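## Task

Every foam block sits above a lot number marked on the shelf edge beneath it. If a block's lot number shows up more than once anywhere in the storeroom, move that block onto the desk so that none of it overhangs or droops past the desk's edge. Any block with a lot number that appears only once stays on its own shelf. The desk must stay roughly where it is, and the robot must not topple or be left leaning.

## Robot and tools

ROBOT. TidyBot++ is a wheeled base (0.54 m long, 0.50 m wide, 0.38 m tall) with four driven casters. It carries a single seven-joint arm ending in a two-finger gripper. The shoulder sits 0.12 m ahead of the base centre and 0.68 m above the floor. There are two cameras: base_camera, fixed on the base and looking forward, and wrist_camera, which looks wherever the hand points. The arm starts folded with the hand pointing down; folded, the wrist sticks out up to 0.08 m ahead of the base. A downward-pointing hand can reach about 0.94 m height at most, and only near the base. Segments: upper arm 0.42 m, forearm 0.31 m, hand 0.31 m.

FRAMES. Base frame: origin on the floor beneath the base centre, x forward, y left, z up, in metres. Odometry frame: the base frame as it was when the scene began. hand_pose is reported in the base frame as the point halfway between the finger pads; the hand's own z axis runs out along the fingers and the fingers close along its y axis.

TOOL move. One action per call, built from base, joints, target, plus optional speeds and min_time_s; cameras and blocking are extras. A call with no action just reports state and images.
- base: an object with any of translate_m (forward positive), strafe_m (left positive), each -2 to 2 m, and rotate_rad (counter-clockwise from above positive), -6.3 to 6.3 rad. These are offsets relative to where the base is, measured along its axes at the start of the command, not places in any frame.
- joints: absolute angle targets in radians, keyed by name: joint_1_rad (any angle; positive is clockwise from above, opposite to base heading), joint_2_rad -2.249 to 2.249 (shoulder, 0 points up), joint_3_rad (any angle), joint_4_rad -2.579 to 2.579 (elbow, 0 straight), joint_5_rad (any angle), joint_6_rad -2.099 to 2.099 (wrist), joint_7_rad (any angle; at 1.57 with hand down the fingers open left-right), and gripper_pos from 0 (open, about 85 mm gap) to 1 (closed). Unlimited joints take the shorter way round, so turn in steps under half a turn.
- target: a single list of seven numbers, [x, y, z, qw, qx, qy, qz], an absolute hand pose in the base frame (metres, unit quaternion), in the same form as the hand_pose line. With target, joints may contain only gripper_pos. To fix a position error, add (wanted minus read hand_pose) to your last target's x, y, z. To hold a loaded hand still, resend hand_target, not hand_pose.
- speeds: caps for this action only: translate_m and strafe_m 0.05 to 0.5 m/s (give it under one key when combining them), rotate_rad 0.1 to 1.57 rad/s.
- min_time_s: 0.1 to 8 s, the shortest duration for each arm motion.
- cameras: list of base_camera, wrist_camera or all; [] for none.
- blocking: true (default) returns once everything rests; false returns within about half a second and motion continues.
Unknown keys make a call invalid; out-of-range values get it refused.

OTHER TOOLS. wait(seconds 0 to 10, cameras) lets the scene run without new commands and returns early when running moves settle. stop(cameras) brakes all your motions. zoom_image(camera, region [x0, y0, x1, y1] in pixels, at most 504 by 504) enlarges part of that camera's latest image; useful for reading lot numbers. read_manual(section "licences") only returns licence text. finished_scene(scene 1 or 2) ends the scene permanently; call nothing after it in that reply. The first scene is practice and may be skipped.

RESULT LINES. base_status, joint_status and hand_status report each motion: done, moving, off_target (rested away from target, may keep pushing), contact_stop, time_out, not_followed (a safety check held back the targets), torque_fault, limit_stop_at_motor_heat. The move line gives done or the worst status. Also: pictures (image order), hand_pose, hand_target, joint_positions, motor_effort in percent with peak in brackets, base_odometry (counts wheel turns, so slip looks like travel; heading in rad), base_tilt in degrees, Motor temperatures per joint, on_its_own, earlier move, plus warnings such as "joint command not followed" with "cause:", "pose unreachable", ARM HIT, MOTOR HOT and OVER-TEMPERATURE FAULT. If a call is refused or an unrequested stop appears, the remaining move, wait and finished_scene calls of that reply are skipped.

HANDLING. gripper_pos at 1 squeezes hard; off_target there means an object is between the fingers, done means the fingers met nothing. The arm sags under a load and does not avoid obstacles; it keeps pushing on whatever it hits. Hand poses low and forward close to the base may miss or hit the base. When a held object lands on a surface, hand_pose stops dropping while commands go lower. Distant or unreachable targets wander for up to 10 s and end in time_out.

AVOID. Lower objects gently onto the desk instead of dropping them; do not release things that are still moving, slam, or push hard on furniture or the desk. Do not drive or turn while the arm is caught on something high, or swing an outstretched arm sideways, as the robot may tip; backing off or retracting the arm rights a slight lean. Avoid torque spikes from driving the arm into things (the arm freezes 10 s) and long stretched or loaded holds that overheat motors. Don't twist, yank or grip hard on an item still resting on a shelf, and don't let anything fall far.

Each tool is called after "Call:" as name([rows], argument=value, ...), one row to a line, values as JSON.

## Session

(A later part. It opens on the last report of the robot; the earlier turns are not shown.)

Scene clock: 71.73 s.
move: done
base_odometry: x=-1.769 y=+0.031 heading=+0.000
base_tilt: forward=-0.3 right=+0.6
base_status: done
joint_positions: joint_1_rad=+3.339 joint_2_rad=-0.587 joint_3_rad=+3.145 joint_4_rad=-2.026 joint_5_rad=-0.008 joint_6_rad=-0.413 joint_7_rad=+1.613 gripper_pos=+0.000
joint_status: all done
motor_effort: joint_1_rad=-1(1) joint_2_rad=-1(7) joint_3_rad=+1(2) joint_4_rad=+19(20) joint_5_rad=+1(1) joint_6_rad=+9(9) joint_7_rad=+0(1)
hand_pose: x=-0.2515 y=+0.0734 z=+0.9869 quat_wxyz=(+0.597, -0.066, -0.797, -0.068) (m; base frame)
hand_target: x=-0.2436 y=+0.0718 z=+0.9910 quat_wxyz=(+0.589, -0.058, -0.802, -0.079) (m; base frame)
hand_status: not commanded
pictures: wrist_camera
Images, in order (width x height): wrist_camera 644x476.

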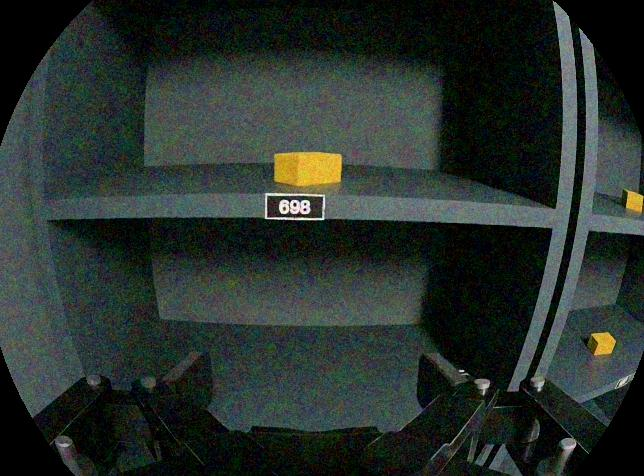

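Call:
move(joints={"joint_1_rad": 2.925, "joint_2_rad": 0.52, "joint_3_rad": 3.145, "joint_4_rad": -0.598, "joint_5_rad": 1.055, "joint_6_rad": -1.51, "joint_7_rad": 0.56}, min_time_s=2, cameras=["wrist_camera"])

Scene clock: 78.13 s.
move: done
base_odometry: x=-1.769 y=+0.031 heading=+0.000
base_tilt: forward=-0.4 right=+0.6
base_status: not commanded
joint_positions: joint_1_rad=+2.943 joint_2_rad=+0.476 joint_3_rad=+3.145 joint_4_rad=-0.627 joint_5_rad=+0.979 joint_6_rad=-1.455 joint_7_rad=+0.605 gripper_pos=+0.000
joint_status: all done
motor_effort: joint_1_rad=+0(2) joint_2_rad=-29(30) joint_3_rad=+1(3) joint_4_rad=+15(21) joint_5_rad=+8(8) joint_6_rad=+5(10) joint_7_rad=+0(1)
hand_pose: x=-0.5029 y=+0.1367 z=+1.0600 quat_wxyz=(+0.467, -0.394, -0.752, -0.248) (m; base frame)
hand_target: x=-0.5008 y=+0.1403 z=+1.0551 quat_wxyz=(+0.464, -0.414, -0.732, -0.278) (m; base frame)
hand_status: not commanded
pictures: wrist_camera
Images, in order (width x height): wrist_camera 644x476.

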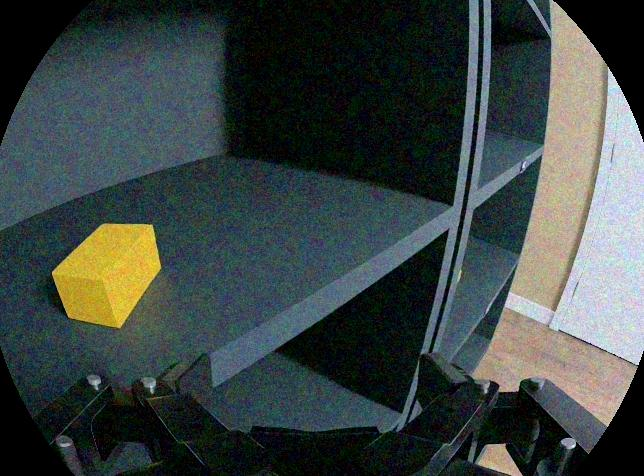

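Call:
move(base={"strafe_m": -0.085})

Call:
move(base={"translate_m": -0.175}, speeds={"translate_m": 0.25}, cameras=["wrist_camera"])

Scene clock: 80.30 s.
move: done
base_odometry: x=-1.769 y=-0.054 heading=+0.000
base_tilt: forward=-0.4 right=+0.6
base_status: done
joint_positions: joint_1_rad=+2.926 joint_2_rad=+0.476 joint_3_rad=+3.145 joint_4_rad=-0.626 joint_5_rad=+0.983 joint_6_rad=-1.458 joint_7_rad=+0.603 gripper_pos=+0.000
joint_status: not commanded
motor_effort: joint_1_rad=-1(3) joint_2_rad=-29(30) joint_3_rad=+2(3) joint_4_rad=+15(16) joint_5_rad=+8(8) joint_6_rad=+5(5) joint_7_rad=+0(1)
hand_pose: x=-0.5040 y=+0.1275 z=+1.0608 quat_wxyz=(+0.469, -0.389, -0.754, -0.246) (m; base frame)
hand_target: x=-0.5008 y=+0.1403 z=+1.0551 quat_wxyz=(+0.464, -0.414, -0.732, -0.278) (m; base frame)
hand_status: not commanded
pictures: none

Scene clock: 81.90 s.
move: done
base_odometry: x=-1.944 y=-0.055 heading=+0.000
base_tilt: forward=-0.4 right=+0.6
base_status: done
joint_positions: joint_1_rad=+2.926 joint_2_rad=+0.485 joint_3_rad=+3.145 joint_4_rad=-0.624 joint_5_rad=+0.985 joint_6_rad=-1.460 joint_7_rad=+0.603 gripper_pos=+0.000
joint_status: not commanded
motor_effort: joint_1_rad=+0(1) joint_2_rad=-29(31) joint_3_rad=+2(2) joint_4_rad=+15(16) joint_5_rad=+7(8) joint_6_rad=+4(6) joint_7_rad=+0(1)
hand_pose: x=-0.5064 y=+0.1273 z=+1.0567 quat_wxyz=(+0.466, -0.388, -0.755, -0.249) (m; base frame)
hand_target: x=-0.5008 y=+0.1403 z=+1.0551 quat_wxyz=(+0.464, -0.414, -0.732, -0.278) (m; base frame)
hand_status: not commanded
pictures: wrist_camera
Images, in order (width x height): wrist_camera 644x476.

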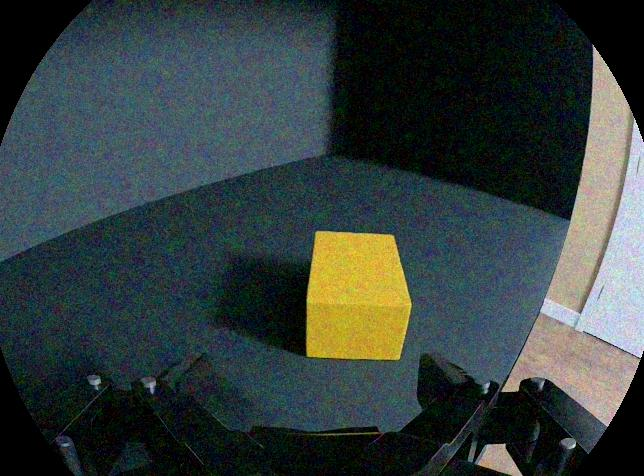

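Call:
move(base={"translate_m": 0.023, "strafe_m": 0.016}, joints={"joint_2_rad": 0.578}, min_time_s=0.8, cameras=["wrist_camera"])

Scene clock: 84.47 s.
move: done
base_odometry: x=-1.921 y=-0.039 heading=+0.000
base_tilt: forward=-0.4 right=+0.6
base_status: done
joint_positions: joint_1_rad=+2.926 joint_2_rad=+0.536 joint_3_rad=+3.145 joint_4_rad=-0.621 joint_5_rad=+0.986 joint_6_rad=-1.464 joint_7_rad=+0.603 gripper_pos=+0.000
joint_status: all done
motor_effort: joint_1_rad=-1(3) joint_2_rad=-30(33) joint_3_rad=+2(3) joint_4_rad=+15(16) joint_5_rad=+8(9) joint_6_rad=+4(6) joint_7_rad=+0(0)
hand_pose: x=-0.5235 y=+0.1234 z=+1.0274 quat_wxyz=(+0.449, -0.381, -0.764, -0.263) (m; base frame)
hand_target: x=-0.5210 y=+0.1358 z=+1.0211 quat_wxyz=(+0.445, -0.403, -0.743, -0.295) (m; base frame)
hand_status: not commanded
pictures: wrist_camera
Images, in order (width x height): wrist_camera 644x476.

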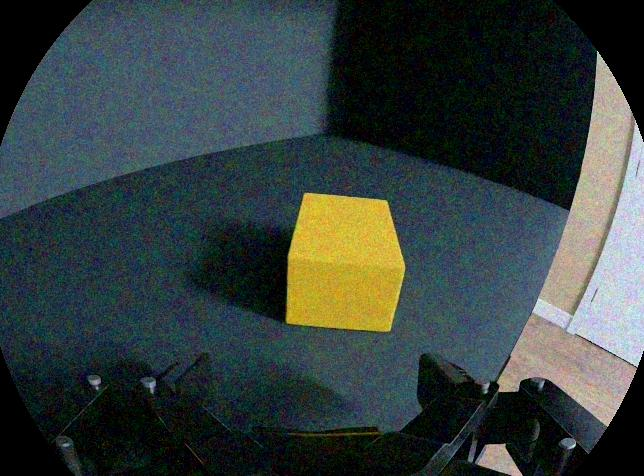

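Call:
move(base={"translate_m": 0.0117, "strafe_m": 0.0077})

Call:
move(base={"translate_m": -0.0547, "strafe_m": 0.0837}, speeds={"translate_m": 0.12}, cameras=["wrist_camera"])

Scene clock: 86.00 s.
move: done
base_odometry: x=-1.910 y=-0.031 heading=+0.000
base_tilt: forward=-0.4 right=+0.6
base_status: done
joint_positions: joint_1_rad=+2.926 joint_2_rad=+0.540 joint_3_rad=+3.145 joint_4_rad=-0.620 joint_5_rad=+0.987 joint_6_rad=-1.465 joint_7_rad=+0.603 gripper_pos=+0.000
joint_status: not commanded
motor_effort: joint_1_rad=-1(3) joint_2_rad=-31(33) joint_3_rad=+2(3) joint_4_rad=+15(16) joint_5_rad=+8(8) joint_6_rad=+4(5) joint_7_rad=+0(1)
hand_pose: x=-0.5245 y=+0.1238 z=+1.0247 quat_wxyz=(+0.447, -0.381, -0.765, -0.265) (m; base frame)
hand_target: x=-0.5210 y=+0.1358 z=+1.0211 quat_wxyz=(+0.445, -0.403, -0.743, -0.295) (m; base frame)
hand_status: not commanded
pictures: none

Scene clock: 87.43 s.
move: done
base_odometry: x=-1.964 y=+0.053 heading=+0.000
base_tilt: forward=-0.4 right=+0.6
base_status: done
joint_positions: joint_1_rad=+2.926 joint_2_rad=+0.541 joint_3_rad=+3.145 joint_4_rad=-0.620 joint_5_rad=+0.987 joint_6_rad=-1.466 joint_7_rad=+0.603 gripper_pos=+0.000
joint_status: not commanded
motor_effort: joint_1_rad=+0(3) joint_2_rad=-31(32) joint_3_rad=+2(3) joint_4_rad=+15(17) joint_5_rad=+8(9) joint_6_rad=+4(5) joint_7_rad=+0(1)
hand_pose: x=-0.5244 y=+0.1238 z=+1.0248 quat_wxyz=(+0.448, -0.381, -0.765, -0.265) (m; base frame)
hand_target: x=-0.5210 y=+0.1358 z=+1.0211 quat_wxyz=(+0.445, -0.403, -0.743, -0.295) (m; base frame)
hand_status: not commanded
pictures: wrist_camera
Images, in order (width x height): wrist_camera 644x476.

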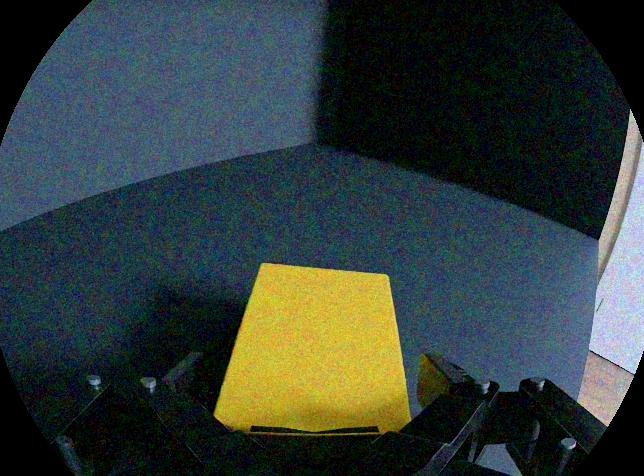

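Call:
move(joints={"gripper_pos": 0.55})

Call:
move(joints={"joint_2_rad": 0.44}, min_time_s=1, cameras=["wrist_camera"])

Call:
move(base={"translate_m": 0.3}, speeds={"translate_m": 0.3})

Scene clock: 88.47 s.
move: off_target
base_odometry: x=-1.964 y=+0.053 heading=+0.000
base_tilt: forward=-0.4 right=+0.6
base_status: not commanded
joint_positions: joint_1_rad=+2.926 joint_2_rad=+0.541 joint_3_rad=+3.145 joint_4_rad=-0.619 joint_5_rad=+0.988 joint_6_rad=-1.466 joint_7_rad=+0.603 gripper_pos=+0.379
joint_status: gripper_pos off_target (ended at +0.379, target +0.550)
motor_effort: joint_1_rad=+0(1) joint_2_rad=-31(31) joint_3_rad=+2(2) joint_4_rad=+15(16) joint_5_rad=+8(8) joint_6_rad=+4(5) joint_7_rad=+0(1)
hand_pose: x=-0.5244 y=+0.1240 z=+1.0256 quat_wxyz=(+0.448, -0.381, -0.764, -0.265) (m; base frame)
hand_target: x=-0.5210 y=+0.1358 z=+1.0211 quat_wxyz=(+0.445, -0.403, -0.743, -0.295) (m; base frame)
hand_status: not commanded
pictures: none

Scene clock: 89.87 s.
move: done
base_odometry: x=-1.964 y=+0.053 heading=+0.000
base_tilt: forward=-0.4 right=+0.6
base_status: not commanded
joint_positions: joint_1_rad=+2.926 joint_2_rad=+0.448 joint_3_rad=+3.145 joint_4_rad=-0.618 joint_5_rad=+0.988 joint_6_rad=-1.466 joint_7_rad=+0.603 gripper_pos=+0.379
joint_status: all done
motor_effort: joint_1_rad=-1(1) joint_2_rad=-28(32) joint_3_rad=+2(2) joint_4_rad=+15(16) joint_5_rad=+8(8) joint_6_rad=+5(6) joint_7_rad=+0(1)
hand_pose: x=-0.4908 y=+0.1314 z=+1.0800 quat_wxyz=(+0.479, -0.397, -0.745, -0.240) (m; base frame)
hand_target: x=-0.4699 y=+0.1471 z=+1.0999 quat_wxyz=(+0.488, -0.429, -0.716, -0.256) (m; base frame)
hand_status: not commanded
pictures: wrist_camera
Images, in order (width x height): wrist_camera 644x476.

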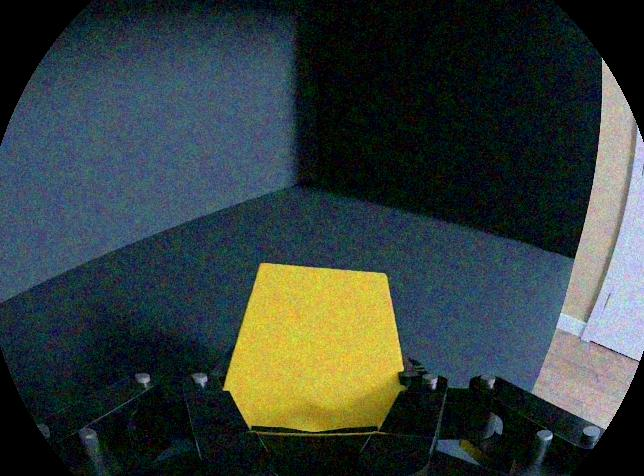

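Scene clock: 91.87 s.
move: done
base_odometry: x=-1.664 y=+0.053 heading=+0.000
base_tilt: forward=-0.4 right=+0.6
base_status: done
joint_positions: joint_1_rad=+2.926 joint_2_rad=+0.443 joint_3_rad=+3.145 joint_4_rad=-0.618 joint_5_rad=+0.989 joint_6_rad=-1.466 joint_7_rad=+0.603 gripper_pos=+0.379
joint_status: not commanded
motor_effort: joint_1_rad=+0(2) joint_2_rad=-28(34) joint_3_rad=+2(2) joint_4_rad=+15(17) joint_5_rad=+8(9) joint_6_rad=+5(6) joint_7_rad=+0(1)
hand_pose: x=-0.4889 y=+0.1319 z=+1.0828 quat_wxyz=(+0.480, -0.398, -0.744, -0.239) (m; base frame)
hand_target: x=-0.4699 y=+0.1471 z=+1.0999 quat_wxyz=(+0.488, -0.429, -0.716, -0.256) (m; base frame)
hand_status: not commanded
pictures: none

Call:
move(base={"translate_m": 1.36, "strafe_m": 0.25}, joints={"joint_1_rad": 4.89, "joint_2_rad": -0.50, "joint_3_rad": 3.145, "joint_4_rad": -2.08, "joint_5_rad": -0.07, "joint_6_rad": -0.42, "joint_7_rad": 1.62}, min_time_s=2.5, cameras=["wrist_camera"])

Scene clock: 96.50 s.
move: done
base_odometry: x=-0.304 y=+0.304 heading=+0.000
base_tilt: forward=-0.3 right=+0.6
base_status: done
joint_positions: joint_1_rad=+4.872 joint_2_rad=-0.483 joint_3_rad=+3.145 joint_4_rad=-2.038 joint_5_rad=+0.000 joint_6_rad=-0.486 joint_7_rad=+1.577 gripper_pos=+0.379
joint_status: all done
motor_effort: joint_1_rad=+0(3) joint_2_rad=-4(32) joint_3_rad=+1(3) joint_4_rad=+20(21) joint_5_rad=+1(9) joint_6_rad=+8(9) joint_7_rad=+0(1)
hand_pose: x=+0.1824 y=+0.3914 z=+0.9185 quat_wxyz=(+0.338, -0.649, -0.553, -0.399) (m; base frame)
hand_target: x=+0.1804 y=+0.3910 z=+0.9190 quat_wxyz=(+0.359, -0.645, -0.540, -0.404) (m; base frame)
hand_status: not commanded
pictures: wrist_camera
Images, in order (width x height): wrist_camera 644x476.

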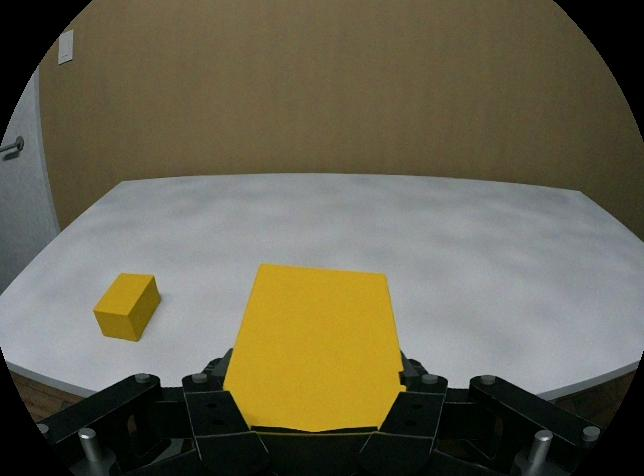

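Call:
move(base={"strafe_m": 0.06}, joints={"joint_2_rad": 0.10, "joint_4_rad": -1.985, "joint_6_rad": 0.10}, min_time_s=1.5)

Call:
move(joints={"joint_2_rad": 0.17, "joint_4_rad": -2.14, "joint_6_rad": 0.26}, min_time_s=1.2, cameras=["wrist_camera"])

Scene clock: 98.93 s.
move: done
base_odometry: x=-0.304 y=+0.364 heading=+0.000
base_tilt: forward=-0.3 right=+0.6
base_status: done
joint_positions: joint_1_rad=+4.873 joint_2_rad=+0.071 joint_3_rad=+3.145 joint_4_rad=-2.015 joint_5_rad=-0.001 joint_6_rad=+0.032 joint_7_rad=+1.577 gripper_pos=+0.379
joint_status: all done
motor_effort: joint_1_rad=+0(1) joint_2_rad=-19(21) joint_3_rad=+0(1) joint_4_rad=+17(20) joint_5_rad=+1(1) joint_6_rad=+8(10) joint_7_rad=+0(1)
hand_pose: x=+0.2122 y=+0.5715 z=+0.8019 quat_wxyz=(+0.334, -0.651, -0.555, -0.395) (m; base frame)
hand_target: x=+0.2279 y=+0.5907 z=+0.8205 quat_wxyz=(+0.352, -0.650, -0.528, -0.418) (m; base frame)
hand_status: not commanded
pictures: none

Scene clock: 100.73 s.
move: done
base_odometry: x=-0.304 y=+0.364 heading=+0.000
base_tilt: forward=-0.4 right=+0.6
base_status: not commanded
joint_positions: joint_1_rad=+4.873 joint_2_rad=+0.136 joint_3_rad=+3.145 joint_4_rad=-2.105 joint_5_rad=-0.001 joint_6_rad=+0.193 joint_7_rad=+1.577 gripper_pos=+0.379
joint_status: all done
motor_effort: joint_1_rad=+0(1) joint_2_rad=-20(21) joint_3_rad=+0(0) joint_4_rad=+16(18) joint_5_rad=+1(1) joint_6_rad=+8(10) joint_7_rad=+0(1)
hand_pose: x=+0.2124 y=+0.5725 z=+0.7608 quat_wxyz=(+0.335, -0.650, -0.554, -0.398) (m; base frame)
hand_target: x=+0.2275 y=+0.5694 z=+0.7411 quat_wxyz=(+0.330, -0.664, -0.538, -0.401) (m; base frame)
hand_status: not commanded
pictures: wrist_camera
Images, in order (width x height): wrist_camera 644x476.

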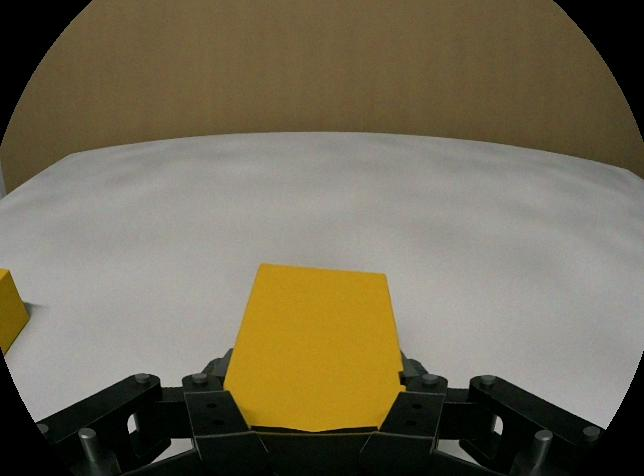

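Call:
move(joints={"joint_2_rad": 0.186})

Call:
move(joints={"joint_2_rad": 0.2})

Scene clock: 101.43 s.
move: done
base_odometry: x=-0.304 y=+0.364 heading=+0.000
base_tilt: forward=-0.3 right=+0.6
base_status: not commanded
joint_positions: joint_1_rad=+4.873 joint_2_rad=+0.148 joint_3_rad=+3.145 joint_4_rad=-2.105 joint_5_rad=-0.001 joint_6_rad=+0.199 joint_7_rad=+1.577 gripper_pos=+0.379
joint_status: all done
motor_effort: joint_1_rad=+0(1) joint_2_rad=-19(21) joint_3_rad=+0(0) joint_4_rad=+15(16) joint_5_rad=+1(1) joint_6_rad=+8(9) joint_7_rad=-1(1)
hand_pose: x=+0.2126 y=+0.5742 z=+0.7551 quat_wxyz=(+0.333, -0.651, -0.555, -0.396) (m; base frame)
hand_target: x=+0.2276 y=+0.5703 z=+0.7318 quat_wxyz=(+0.325, -0.668, -0.540, -0.395) (m; base frame)
hand_status: not commanded
pictures: none

Scene clock: 101.97 s.
move: done
base_odometry: x=-0.304 y=+0.364 heading=+0.000
base_tilt: forward=-0.4 right=+0.6
base_status: not commanded
joint_positions: joint_1_rad=+4.873 joint_2_rad=+0.151 joint_3_rad=+3.145 joint_4_rad=-2.105 joint_5_rad=-0.001 joint_6_rad=+0.204 joint_7_rad=+1.578 gripper_pos=+0.379
joint_status: all done
motor_effort: joint_1_rad=-1(1) joint_2_rad=-18(20) joint_3_rad=+0(0) joint_4_rad=+16(16) joint_5_rad=+1(1) joint_6_rad=+8(8) joint_7_rad=+0(1)
hand_pose: x=+0.2128 y=+0.5751 z=+0.7548 quat_wxyz=(+0.334, -0.651, -0.555, -0.396) (m; base frame)
hand_target: x=+0.2277 y=+0.5709 z=+0.7237 quat_wxyz=(+0.321, -0.670, -0.543, -0.391) (m; base frame)
hand_status: not commanded
pictures: none

Call:
move(joints={"gripper_pos": 0})

Call:
move(joints={"joint_2_rad": 0.11})

Call:
move(base={"strafe_m": -0.2}, speeds={"strafe_m": 0.3})

Call:
move(base={"translate_m": 1.5, "strafe_m": -0.46, "rotate_rad": -0.13}, joints={"joint_2_rad": -0.374, "joint_4_rad": -2.5, "joint_6_rad": 0.5}, min_time_s=2, cameras=["all"])

Scene clock: 104.20 s.
move: done
base_odometry: x=-0.304 y=+0.364 heading=+0.000
base_tilt: forward=-0.3 right=+0.6
base_status: not commanded
joint_positions: joint_1_rad=+4.873 joint_2_rad=+0.166 joint_3_rad=+3.145 joint_4_rad=-2.105 joint_5_rad=-0.001 joint_6_rad=+0.204 joint_7_rad=+1.578 gripper_pos=+0.000
joint_status: all done
motor_effort: joint_1_rad=-1(1) joint_2_rad=-20(21) joint_3_rad=+0(0) joint_4_rad=+16(16) joint_5_rad=+1(1) joint_6_rad=+8(9) joint_7_rad=+0(1)
hand_pose: x=+0.2130 y=+0.5761 z=+0.7460 quat_wxyz=(+0.330, -0.654, -0.558, -0.391) (m; base frame)
hand_target: x=+0.2277 y=+0.5709 z=+0.7237 quat_wxyz=(+0.321, -0.670, -0.543, -0.391) (m; base frame)
hand_status: not commanded
pictures: none

Scene clock: 105.13 s.
move: done
base_odometry: x=-0.304 y=+0.364 heading=+0.000
base_tilt: forward=-0.4 right=+0.6
base_status: not commanded
joint_positions: joint_1_rad=+4.873 joint_2_rad=+0.118 joint_3_rad=+3.145 joint_4_rad=-2.105 joint_5_rad=-0.001 joint_6_rad=+0.204 joint_7_rad=+1.578 gripper_pos=+0.000
joint_status: all done
motor_effort: joint_1_rad=-1(1) joint_2_rad=-19(23) joint_3_rad=+0(0) joint_4_rad=+16(17) joint_5_rad=+1(1) joint_6_rad=+8(9) joint_7_rad=+0(1)
hand_pose: x=+0.2124 y=+0.5724 z=+0.7737 quat_wxyz=(+0.343, -0.644, -0.550, -0.407) (m; base frame)
hand_target: x=+0.2267 y=+0.5649 z=+0.7757 quat_wxyz=(+0.346, -0.652, -0.527, -0.420) (m; base frame)
hand_status: not commanded
pictures: none

Scene clock: 106.83 s.
move: done
base_odometry: x=-0.304 y=+0.164 heading=+0.000
base_tilt: forward=-0.3 right=+0.6
base_status: done
joint_positions: joint_1_rad=+4.875 joint_2_rad=+0.111 joint_3_rad=+3.145 joint_4_rad=-2.109 joint_5_rad=-0.002 joint_6_rad=+0.204 joint_7_rad=+1.578 gripper_pos=+0.000
joint_status: not commanded
motor_effort: joint_1_rad=-1(1) joint_2_rad=-19(22) joint_3_rad=+0(1) joint_4_rad=+16(17) joint_5_rad=+1(1) joint_6_rad=+8(9) joint_7_rad=+0(1)
hand_pose: x=+0.2136 y=+0.5701 z=+0.7759 quat_wxyz=(+0.343, -0.644, -0.548, -0.408) (m; base frame)
hand_target: x=+0.2267 y=+0.5649 z=+0.7757 quat_wxyz=(+0.346, -0.652, -0.527, -0.420) (m; base frame)
hand_status: not commanded
pictures: none

Scene clock: 111.20 s.
move: done
base_odometry: x=+1.196 y=-0.297 heading=-0.131
base_tilt: forward=-0.3 right=+0.6
base_status: done
joint_positions: joint_1_rad=+4.883 joint_2_rad=-0.362 joint_3_rad=+3.144 joint_4_rad=-2.460 joint_5_rad=-0.004 joint_6_rad=+0.433 joint_7_rad=+1.578 gripper_pos=+0.000
joint_status: all done
motor_effort: joint_1_rad=+0(3) joint_2_rad=-6(22) joint_3_rad=+1(3) joint_4_rad=+17(19) joint_5_rad=+1(1) joint_6_rad=+9(10) joint_7_rad=+0(1)
hand_pose: x=+0.1926 y=+0.4262 z=+0.8882 quat_wxyz=(+0.432, -0.566, -0.476, -0.516) (m; base frame)
hand_target: x=+0.2044 y=+0.4155 z=+0.8903 quat_wxyz=(+0.434, -0.569, -0.453, -0.532) (m; base frame)
hand_status: not commanded
pictures: base_camera, wrist_camera
Images, in order (width x height): base_camera 644x364, wrist_camera 644x476.

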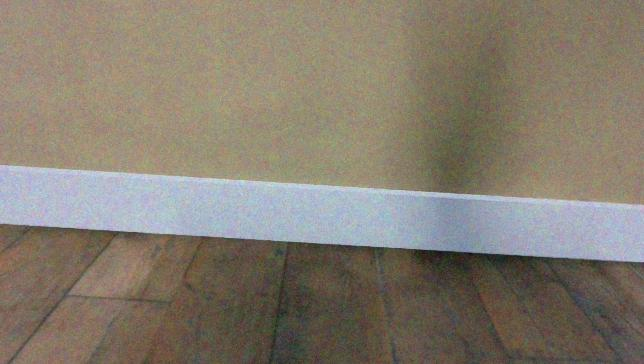

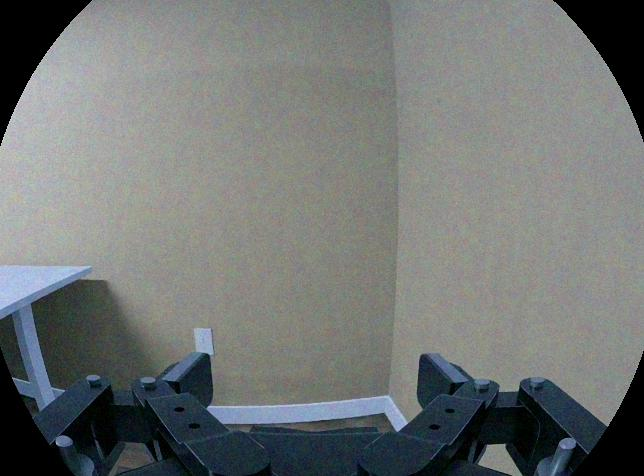

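Call:
move(joints={"joint_1_rad": 2.3}, cameras=["wrist_camera"])

Scene clock: 115.33 s.
move: done
base_odometry: x=+1.196 y=-0.297 heading=-0.131
base_tilt: forward=-0.3 right=+0.6
base_status: not commanded
joint_positions: joint_1_rad=+2.318 joint_2_rad=-0.362 joint_3_rad=+3.144 joint_4_rad=-2.460 joint_5_rad=-0.004 joint_6_rad=+0.433 joint_7_rad=+1.578 gripper_pos=+0.000
joint_status: all done
motor_effort: joint_1_rad=+0(2) joint_2_rad=-6(7) joint_3_rad=+0(1) joint_4_rad=+18(19) joint_5_rad=+1(1) joint_6_rad=+9(10) joint_7_rad=+0(1)
hand_pose: x=-0.1752 y=-0.3171 z=+0.8882 quat_wxyz=(+0.618, +0.296, -0.678, +0.267) (m; base frame)
hand_target: x=-0.1715 y=-0.3091 z=+0.8903 quat_wxyz=(+0.630, +0.281, -0.670, +0.273) (m; base frame)
hand_status: not commanded
pictures: wrist_camera
Images, in order (width x height): wrist_camera 644x476.

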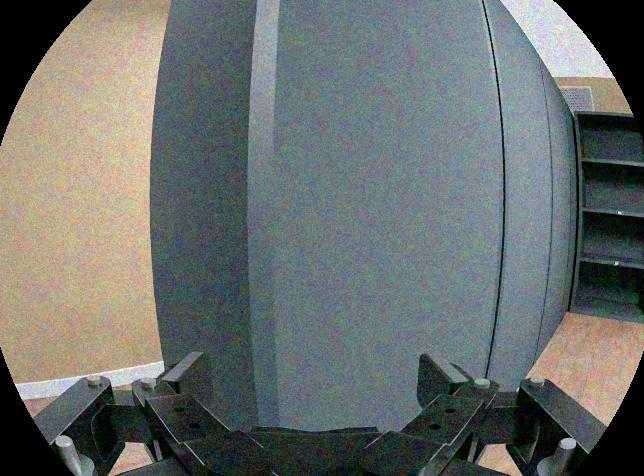

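Call:
move(base={"translate_m": 0.167, "strafe_m": -0.734}, joints={"joint_1_rad": 2.8}, cameras=["wrist_camera", "base_camera"])

Scene clock: 119.40 s.
move: done
base_odometry: x=+1.266 y=-1.046 heading=-0.131
base_tilt: forward=-0.4 right=+0.6
base_status: done
joint_positions: joint_1_rad=+2.782 joint_2_rad=-0.364 joint_3_rad=+3.144 joint_4_rad=-2.460 joint_5_rad=-0.005 joint_6_rad=+0.434 joint_7_rad=+1.578 gripper_pos=+0.000
joint_status: all done
motor_effort: joint_1_rad=+0(2) joint_2_rad=-5(6) joint_3_rad=+1(2) joint_4_rad=+18(18) joint_5_rad=+1(1) joint_6_rad=+9(10) joint_7_rad=+0(1)
hand_pose: x=-0.2857 y=-0.1518 z=+0.8888 quat_wxyz=(+0.663, +0.131, -0.727, +0.119) (m; base frame)
hand_target: x=-0.2841 y=-0.1320 z=+0.8903 quat_wxyz=(+0.678, +0.106, -0.719, +0.108) (m; base frame)
hand_status: not commanded
pictures: base_camera, wrist_camera
Images, in order (width x height): base_camera 644x364, wrist_camera 644x476.

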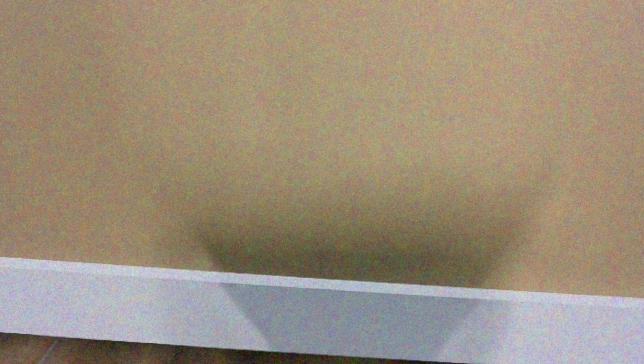

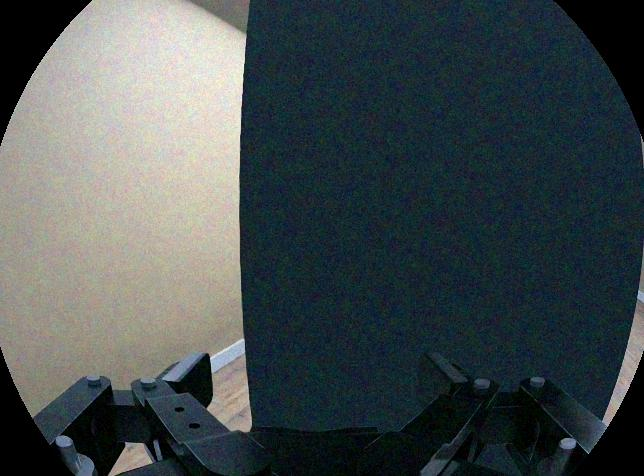

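Call:
move(base={"translate_m": -0.057, "strafe_m": -0.9, "rotate_rad": -0.06}, joints={"joint_1_rad": 4.2}, cameras=["wrist_camera", "base_camera"])

Scene clock: 123.83 s.
move: done
base_odometry: x=+1.092 y=-1.931 heading=-0.192
base_tilt: forward=-0.4 right=+0.6
base_status: done
joint_positions: joint_1_rad=+4.181 joint_2_rad=-0.366 joint_3_rad=+3.144 joint_4_rad=-2.461 joint_5_rad=-0.005 joint_6_rad=+0.435 joint_7_rad=+1.578 gripper_pos=+0.000
joint_status: all done
motor_effort: joint_1_rad=-1(2) joint_2_rad=-5(6) joint_3_rad=+1(1) joint_4_rad=+17(19) joint_5_rad=+1(1) joint_6_rad=+9(10) joint_7_rad=+0(1)
hand_pose: x=-0.0994 y=+0.3722 z=+0.8897 quat_wxyz=(+0.585, -0.367, -0.640, -0.337) (m; base frame)
hand_target: x=-0.0796 y=+0.3748 z=+0.8903 quat_wxyz=(+0.589, -0.382, -0.618, -0.354) (m; base frame)
hand_status: not commanded
pictures: base_camera, wrist_camera
Images, in order (width x height): base_camera 644x364, wrist_camera 644x476.

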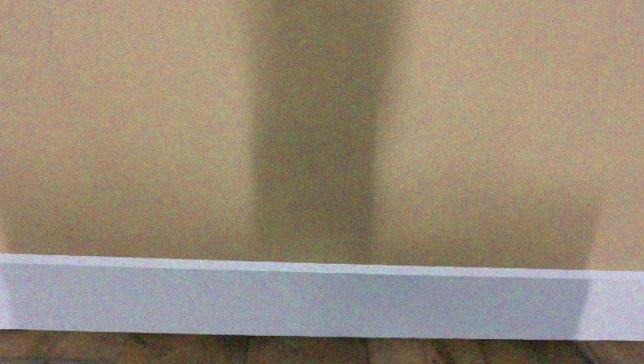

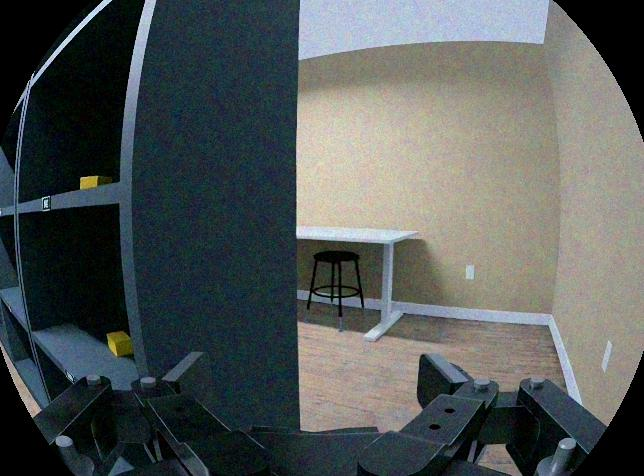

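Call:
move(base={"translate_m": -1.03}, joints={"joint_1_rad": 4.72, "joint_6_rad": 0.03}, cameras=["wrist_camera"])

Scene clock: 127.57 s.
move: done
base_odometry: x=+0.081 y=-1.735 heading=-0.192
base_tilt: forward=-0.4 right=+0.6
base_status: done
joint_positions: joint_1_rad=+4.702 joint_2_rad=-0.367 joint_3_rad=+3.144 joint_4_rad=-2.462 joint_5_rad=-0.005 joint_6_rad=+0.087 joint_7_rad=+1.578 gripper_pos=+0.000
joint_status: all done
motor_effort: joint_1_rad=-1(2) joint_2_rad=-5(6) joint_3_rad=+0(2) joint_4_rad=+17(18) joint_5_rad=+1(1) joint_6_rad=+8(10) joint_7_rad=+0(1)
hand_pose: x=+0.1144 y=+0.4033 z=+0.7854 quat_wxyz=(+0.381, -0.594, -0.599, -0.378) (m; base frame)
hand_target: x=+0.1225 y=+0.3828 z=+0.7517 quat_wxyz=(+0.355, -0.623, -0.602, -0.352) (m; base frame)
hand_status: not commanded
pictures: wrist_camera
Images, in order (width x height): wrist_camera 644x476.

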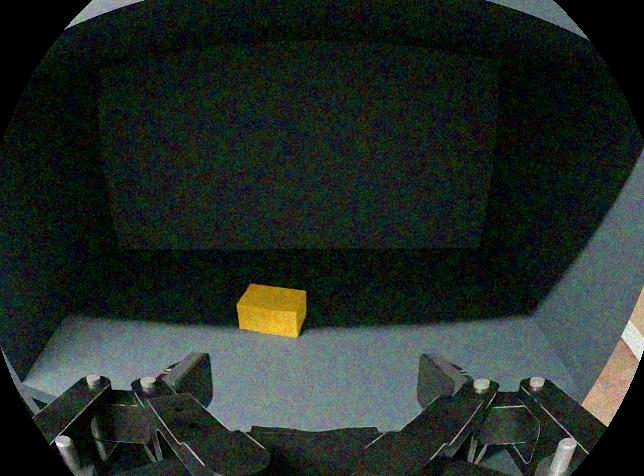

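Call:
move(joints={"joint_6_rad": -0.42}, cameras=["wrist_camera"])

Scene clock: 128.93 s.
move: done
base_odometry: x=+0.081 y=-1.735 heading=-0.192
base_tilt: forward=-0.4 right=+0.6
base_status: not commanded
joint_positions: joint_1_rad=+4.702 joint_2_rad=-0.367 joint_3_rad=+3.144 joint_4_rad=-2.473 joint_5_rad=-0.005 joint_6_rad=-0.365 joint_7_rad=+1.578 gripper_pos=+0.000
joint_status: all done
motor_effort: joint_1_rad=-1(1) joint_2_rad=-4(5) joint_3_rad=+0(1) joint_4_rad=+15(18) joint_5_rad=+1(1) joint_6_rad=+6(9) joint_7_rad=+0(1)
hand_pose: x=+0.1144 y=+0.3128 z=+0.6701 quat_wxyz=(+0.234, -0.664, -0.671, -0.231) (m; base frame)
hand_target: x=+0.1118 y=+0.2884 z=+0.6504 quat_wxyz=(+0.218, -0.682, -0.670, -0.197) (m; base frame)
hand_status: not commanded
pictures: wrist_camera
Images, in order (width x height): wrist_camera 644x476.

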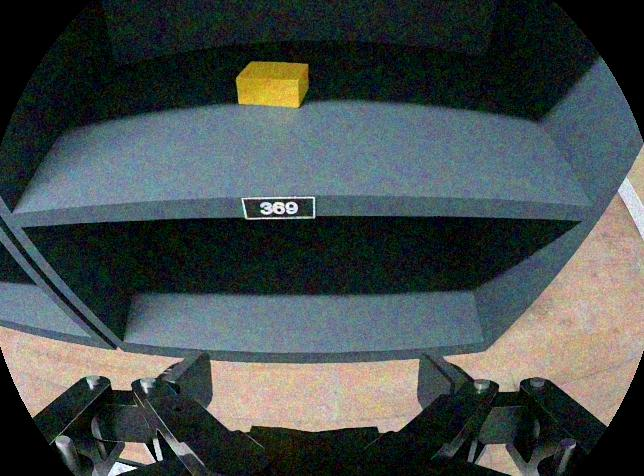

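Call:
zoom_image(camera="wrist_camera", region=[235, 180, 325, 235])

Call:
move(joints={"joint_2_rad": -0.62, "joint_4_rad": -2.0, "joint_6_rad": -0.44}, cameras=["wrist_camera"])

Scaled by 5.600.

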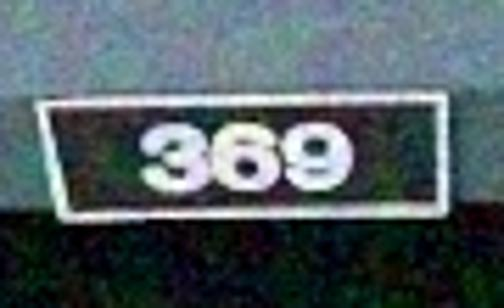

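Scene clock: 130.83 s.
move: done
base_odometry: x=+0.081 y=-1.735 heading=-0.192
base_tilt: forward=-0.4 right=+0.6
base_status: not commanded
joint_positions: joint_1_rad=+4.702 joint_2_rad=-0.608 joint_3_rad=+3.144 joint_4_rad=-2.025 joint_5_rad=-0.005 joint_6_rad=-0.385 joint_7_rad=+1.578 gripper_pos=+0.000
joint_status: all done
motor_effort: joint_1_rad=-1(1) joint_2_rad=+0(5) joint_3_rad=+1(1) joint_4_rad=+20(20) joint_5_rad=+1(1) joint_6_rad=+9(10) joint_7_rad=+0(1)
hand_pose: x=+0.1142 y=+0.3734 z=+1.0038 quat_wxyz=(+0.441, -0.551, -0.557, -0.437) (m; base frame)
hand_target: x=+0.1128 y=+0.3659 z=+1.0075 quat_wxyz=(+0.444, -0.559, -0.557, -0.425) (m; base frame)
hand_status: not commanded
pictures: wrist_camera
Images, in order (width x height): wrist_camera 644x476.

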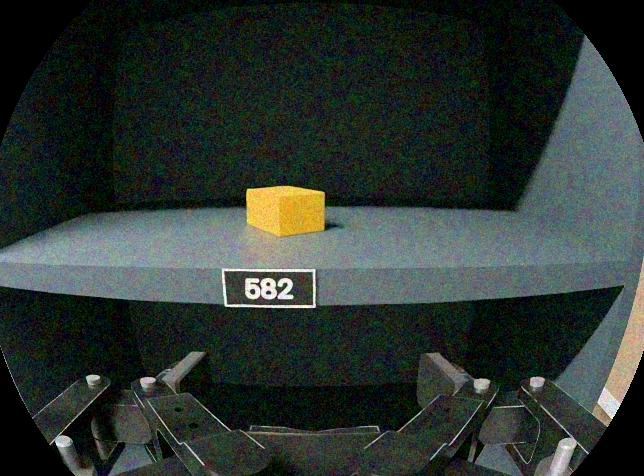

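Call:
move(base={"translate_m": -0.9}, cameras=["wrist_camera"])

Call:
move(joints={"joint_2_rad": -0.374, "joint_4_rad": -2.5, "joint_6_rad": -0.42}, cameras=["wrist_camera"])

Scene clock: 134.17 s.
move: done
base_odometry: x=-0.803 y=-1.564 heading=-0.192
base_tilt: forward=-0.4 right=+0.6
base_status: done
joint_positions: joint_1_rad=+4.702 joint_2_rad=-0.608 joint_3_rad=+3.144 joint_4_rad=-2.025 joint_5_rad=-0.005 joint_6_rad=-0.385 joint_7_rad=+1.578 gripper_pos=+0.000
joint_status: not commanded
motor_effort: joint_1_rad=-1(1) joint_2_rad=+0(2) joint_3_rad=+1(2) joint_4_rad=+19(20) joint_5_rad=+1(1) joint_6_rad=+9(10) joint_7_rad=+0(1)
hand_pose: x=+0.1143 y=+0.3733 z=+1.0039 quat_wxyz=(+0.441, -0.551, -0.557, -0.437) (m; base frame)
hand_target: x=+0.1128 y=+0.3659 z=+1.0075 quat_wxyz=(+0.444, -0.559, -0.557, -0.425) (m; base frame)
hand_status: not commanded
pictures: wrist_camera
Images, in order (width x height): wrist_camera 644x476.

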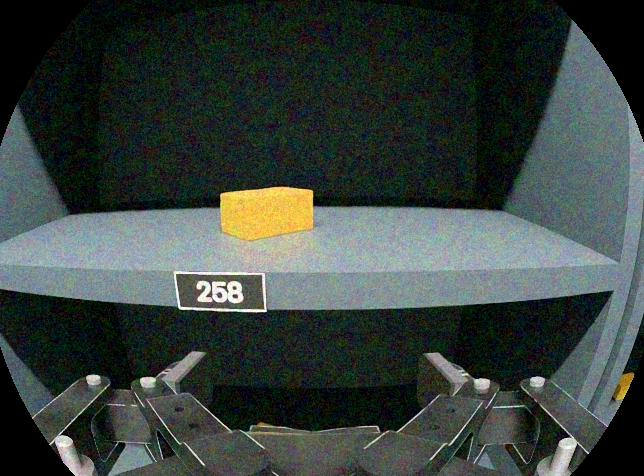

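Scene clock: 135.87 s.
move: done
base_odometry: x=-0.803 y=-1.564 heading=-0.192
base_tilt: forward=-0.4 right=+0.6
base_status: not commanded
joint_positions: joint_1_rad=+4.702 joint_2_rad=-0.394 joint_3_rad=+3.144 joint_4_rad=-2.461 joint_5_rad=-0.005 joint_6_rad=-0.385 joint_7_rad=+1.578 gripper_pos=+0.000
joint_status: all done
motor_effort: joint_1_rad=+0(1) joint_2_rad=-4(6) joint_3_rad=+1(1) joint_4_rad=+16(20) joint_5_rad=+1(1) joint_6_rad=+6(9) joint_7_rad=+0(1)
hand_pose: x=+0.1145 y=+0.3129 z=+0.6804 quat_wxyz=(+0.241, -0.662, -0.669, -0.237) (m; base frame)
hand_target: x=+0.1118 y=+0.2884 z=+0.6504 quat_wxyz=(+0.218, -0.682, -0.670, -0.197) (m; base frame)
hand_status: not commanded
pictures: wrist_camera
Images, in order (width x height): wrist_camera 644x476.

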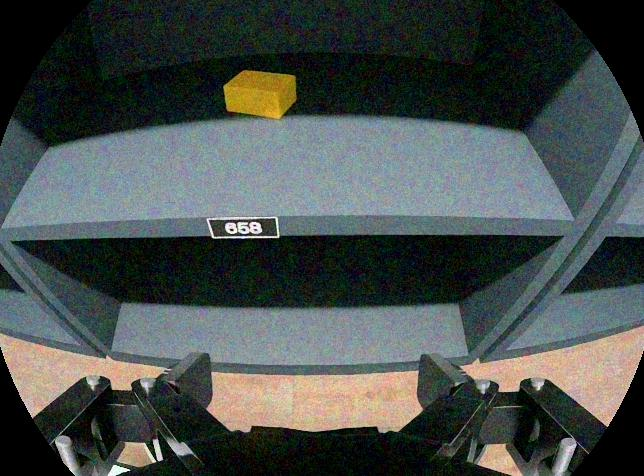

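Call:
zoom_image(camera="wrist_camera", region=[200, 200, 290, 255])

Call:
move(base={"translate_m": -0.92}, cameras=["wrist_camera"])

Call:
move(joints={"joint_2_rad": -0.62, "joint_4_rad": -2.0, "joint_6_rad": -0.44}, cameras=["wrist_camera"])

Scaled by 5.600.

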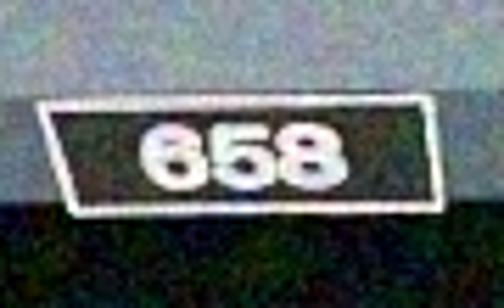

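Scene clock: 139.23 s.
move: done
base_odometry: x=-1.706 y=-1.389 heading=-0.192
base_tilt: forward=-0.4 right=+0.6
base_status: done
joint_positions: joint_1_rad=+4.702 joint_2_rad=-0.393 joint_3_rad=+3.144 joint_4_rad=-2.461 joint_5_rad=-0.005 joint_6_rad=-0.385 joint_7_rad=+1.578 gripper_pos=+0.000
joint_status: not commanded
motor_effort: joint_1_rad=+0(1) joint_2_rad=-3(4) joint_3_rad=+1(1) joint_4_rad=+17(17) joint_5_rad=+1(1) joint_6_rad=+6(7) joint_7_rad=+0(1)
hand_pose: x=+0.1146 y=+0.3129 z=+0.6802 quat_wxyz=(+0.240, -0.662, -0.669, -0.237) (m; base frame)
hand_target: x=+0.1118 y=+0.2884 z=+0.6504 quat_wxyz=(+0.218, -0.682, -0.670, -0.197) (m; base frame)
hand_status: not commanded
pictures: wrist_camera
Images, in order (width x height): wrist_camera 644x476.

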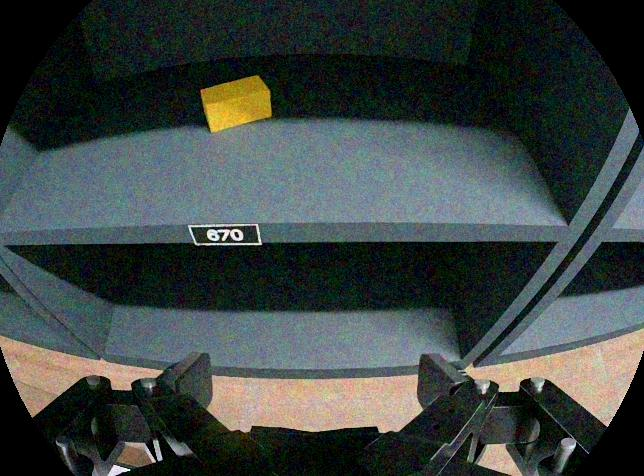

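Scene clock: 140.93 s.
move: done
base_odometry: x=-1.706 y=-1.389 heading=-0.192
base_tilt: forward=-0.4 right=+0.6
base_status: not commanded
joint_positions: joint_1_rad=+4.702 joint_2_rad=-0.608 joint_3_rad=+3.144 joint_4_rad=-2.025 joint_5_rad=-0.005 joint_6_rad=-0.386 joint_7_rad=+1.578 gripper_pos=+0.000
joint_status: all done
motor_effort: joint_1_rad=-1(1) joint_2_rad=+0(6) joint_3_rad=+1(1) joint_4_rad=+20(20) joint_5_rad=+1(1) joint_6_rad=+9(9) joint_7_rad=+0(1)
hand_pose: x=+0.1144 y=+0.3733 z=+1.0034 quat_wxyz=(+0.441, -0.552, -0.558, -0.436) (m; base frame)
hand_target: x=+0.1128 y=+0.3659 z=+1.0075 quat_wxyz=(+0.444, -0.559, -0.557, -0.425) (m; base frame)
hand_status: not commanded
pictures: wrist_camera
Images, in order (width x height): wrist_camera 644x476.

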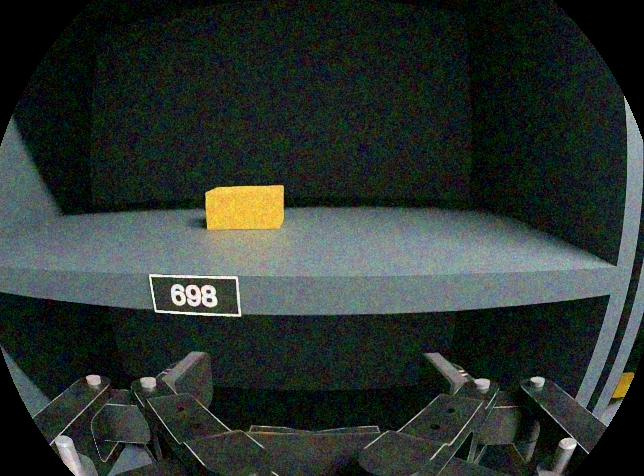

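Call:
move(base={"translate_m": -0.8}, speeds={"translate_m": 0.4}, cameras=["wrist_camera"])

Call:
move(joints={"joint_2_rad": -0.374, "joint_4_rad": -2.5, "joint_6_rad": -0.42}, cameras=["wrist_camera"])

Scene clock: 144.47 s.
move: done
base_odometry: x=-2.491 y=-1.237 heading=-0.191
base_tilt: forward=-0.4 right=+0.6
base_status: done
joint_positions: joint_1_rad=+4.703 joint_2_rad=-0.608 joint_3_rad=+3.144 joint_4_rad=-2.025 joint_5_rad=-0.005 joint_6_rad=-0.386 joint_7_rad=+1.578 gripper_pos=+0.000
joint_status: not commanded
motor_effort: joint_1_rad=+0(1) joint_2_rad=+0(2) joint_3_rad=+1(2) joint_4_rad=+19(20) joint_5_rad=+1(1) joint_6_rad=+9(10) joint_7_rad=-1(1)
hand_pose: x=+0.1145 y=+0.3732 z=+1.0035 quat_wxyz=(+0.441, -0.552, -0.557, -0.436) (m; base frame)
hand_target: x=+0.1128 y=+0.3659 z=+1.0075 quat_wxyz=(+0.444, -0.559, -0.557, -0.425) (m; base frame)
hand_status: not commanded
pictures: wrist_camera
Images, in order (width x height): wrist_camera 644x476.

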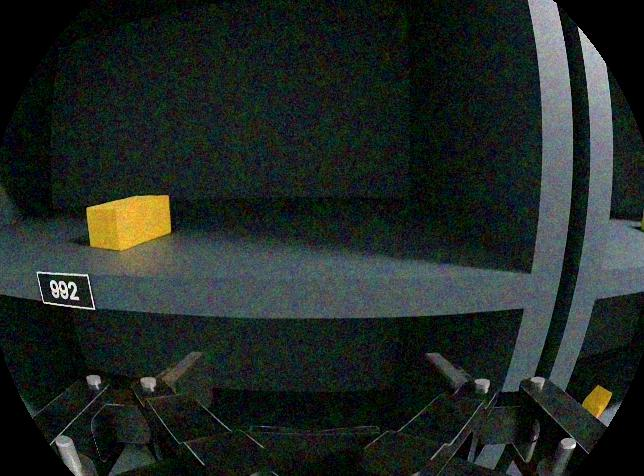

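Scene clock: 146.17 s.
move: done
base_odometry: x=-2.491 y=-1.237 heading=-0.191
base_tilt: forward=-0.4 right=+0.6
base_status: not commanded
joint_positions: joint_1_rad=+4.703 joint_2_rad=-0.394 joint_3_rad=+3.144 joint_4_rad=-2.461 joint_5_rad=-0.005 joint_6_rad=-0.386 joint_7_rad=+1.578 gripper_pos=+0.000
joint_status: all done
motor_effort: joint_1_rad=-1(1) joint_2_rad=-4(5) joint_3_rad=+1(1) joint_4_rad=+16(20) joint_5_rad=+1(1) joint_6_rad=+6(10) joint_7_rad=+0(1)
hand_pose: x=+0.1146 y=+0.3126 z=+0.6801 quat_wxyz=(+0.240, -0.662, -0.669, -0.237) (m; base frame)
hand_target: x=+0.1118 y=+0.2884 z=+0.6504 quat_wxyz=(+0.218, -0.682, -0.670, -0.197) (m; base frame)
hand_status: not commanded
pictures: wrist_camera
Images, in order (width x height): wrist_camera 644x476.

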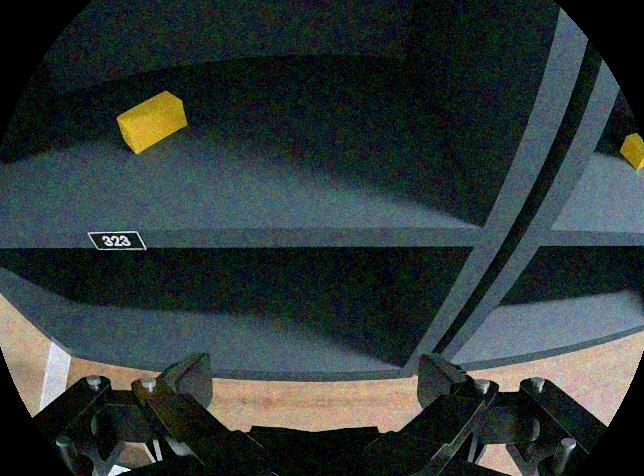

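Call:
zoom_image(camera="wrist_camera", region=[75, 215, 165, 265])

Scaled by 5.600.

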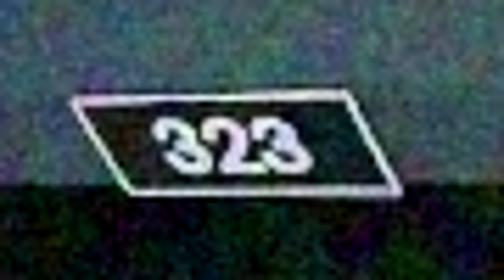

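Call:
move(base={"translate_m": 0.731, "strafe_m": -0.04}, joints={"joint_2_rad": -0.62, "joint_4_rad": -2.0, "joint_6_rad": -0.44}, cameras=["wrist_camera"])

Call:
zoom_image(camera="wrist_camera", region=[240, 170, 360, 250])

Scene clock: 153.10 s.
move: done
base_odometry: x=-1.781 y=-1.415 heading=-0.192
base_tilt: forward=-0.3 right=+0.6
base_status: done
joint_positions: joint_1_rad=+4.703 joint_2_rad=-0.608 joint_3_rad=+3.144 joint_4_rad=-2.025 joint_5_rad=-0.005 joint_6_rad=-0.387 joint_7_rad=+1.578 gripper_pos=+0.000
joint_status: all done
motor_effort: joint_1_rad=+0(1) joint_2_rad=-1(6) joint_3_rad=+1(2) joint_4_rad=+20(20) joint_5_rad=+1(1) joint_6_rad=+9(10) joint_7_rad=+0(1)
hand_pose: x=+0.1148 y=+0.3732 z=+1.0032 quat_wxyz=(+0.441, -0.552, -0.557, -0.436) (m; base frame)
hand_target: x=+0.1128 y=+0.3659 z=+1.0075 quat_wxyz=(+0.444, -0.559, -0.557, -0.425) (m; base frame)
hand_status: not commanded
pictures: wrist_camera
Images, in order (width x height): wrist_camera 644x476.

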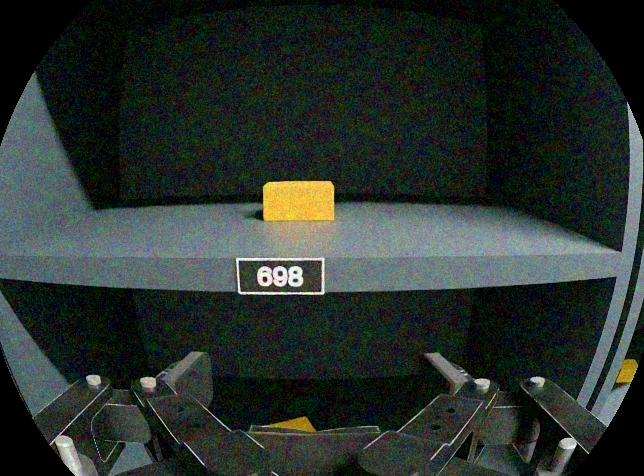

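Scaled by 4.200.

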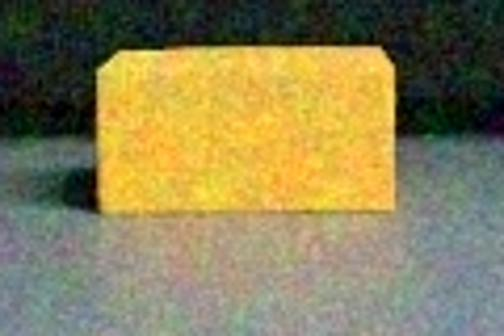

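Call:
move(joints={"joint_2_rad": 0.09, "joint_4_rad": -1.26, "joint_6_rad": -0.71, "gripper_pos": 1.0}, min_time_s=1.5, cameras=["wrist_camera"])

Scene clock: 155.70 s.
move: done
base_odometry: x=-1.781 y=-1.415 heading=-0.192
base_tilt: forward=-0.3 right=+0.6
base_status: not commanded
joint_positions: joint_1_rad=+4.703 joint_2_rad=+0.060 joint_3_rad=+3.144 joint_4_rad=-1.291 joint_5_rad=-0.005 joint_6_rad=-0.651 joint_7_rad=+1.578 gripper_pos=+0.999
joint_status: all done
motor_effort: joint_1_rad=+0(1) joint_2_rad=-20(22) joint_3_rad=+0(1) joint_4_rad=+19(21) joint_5_rad=+1(1) joint_6_rad=+8(10) joint_7_rad=+0(1)
hand_pose: x=+0.1124 y=+0.6149 z=+1.0400 quat_wxyz=(+0.383, -0.592, -0.599, -0.380) (m; base frame)
hand_target: x=+0.1102 y=+0.6194 z=+1.0239 quat_wxyz=(+0.377, -0.602, -0.610, -0.352) (m; base frame)
hand_status: not commanded
pictures: wrist_camera
Images, in order (width x height): wrist_camera 644x476.

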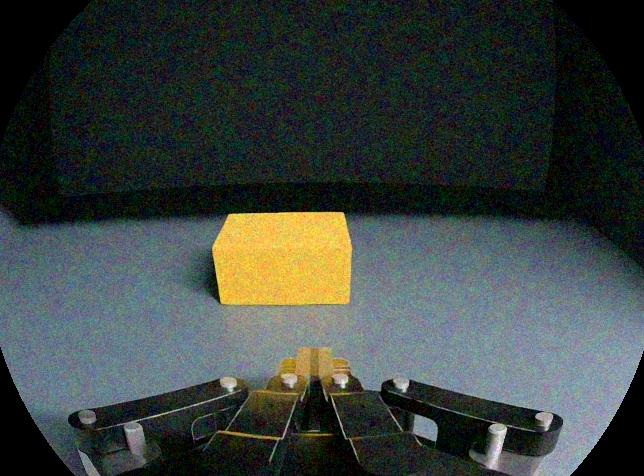

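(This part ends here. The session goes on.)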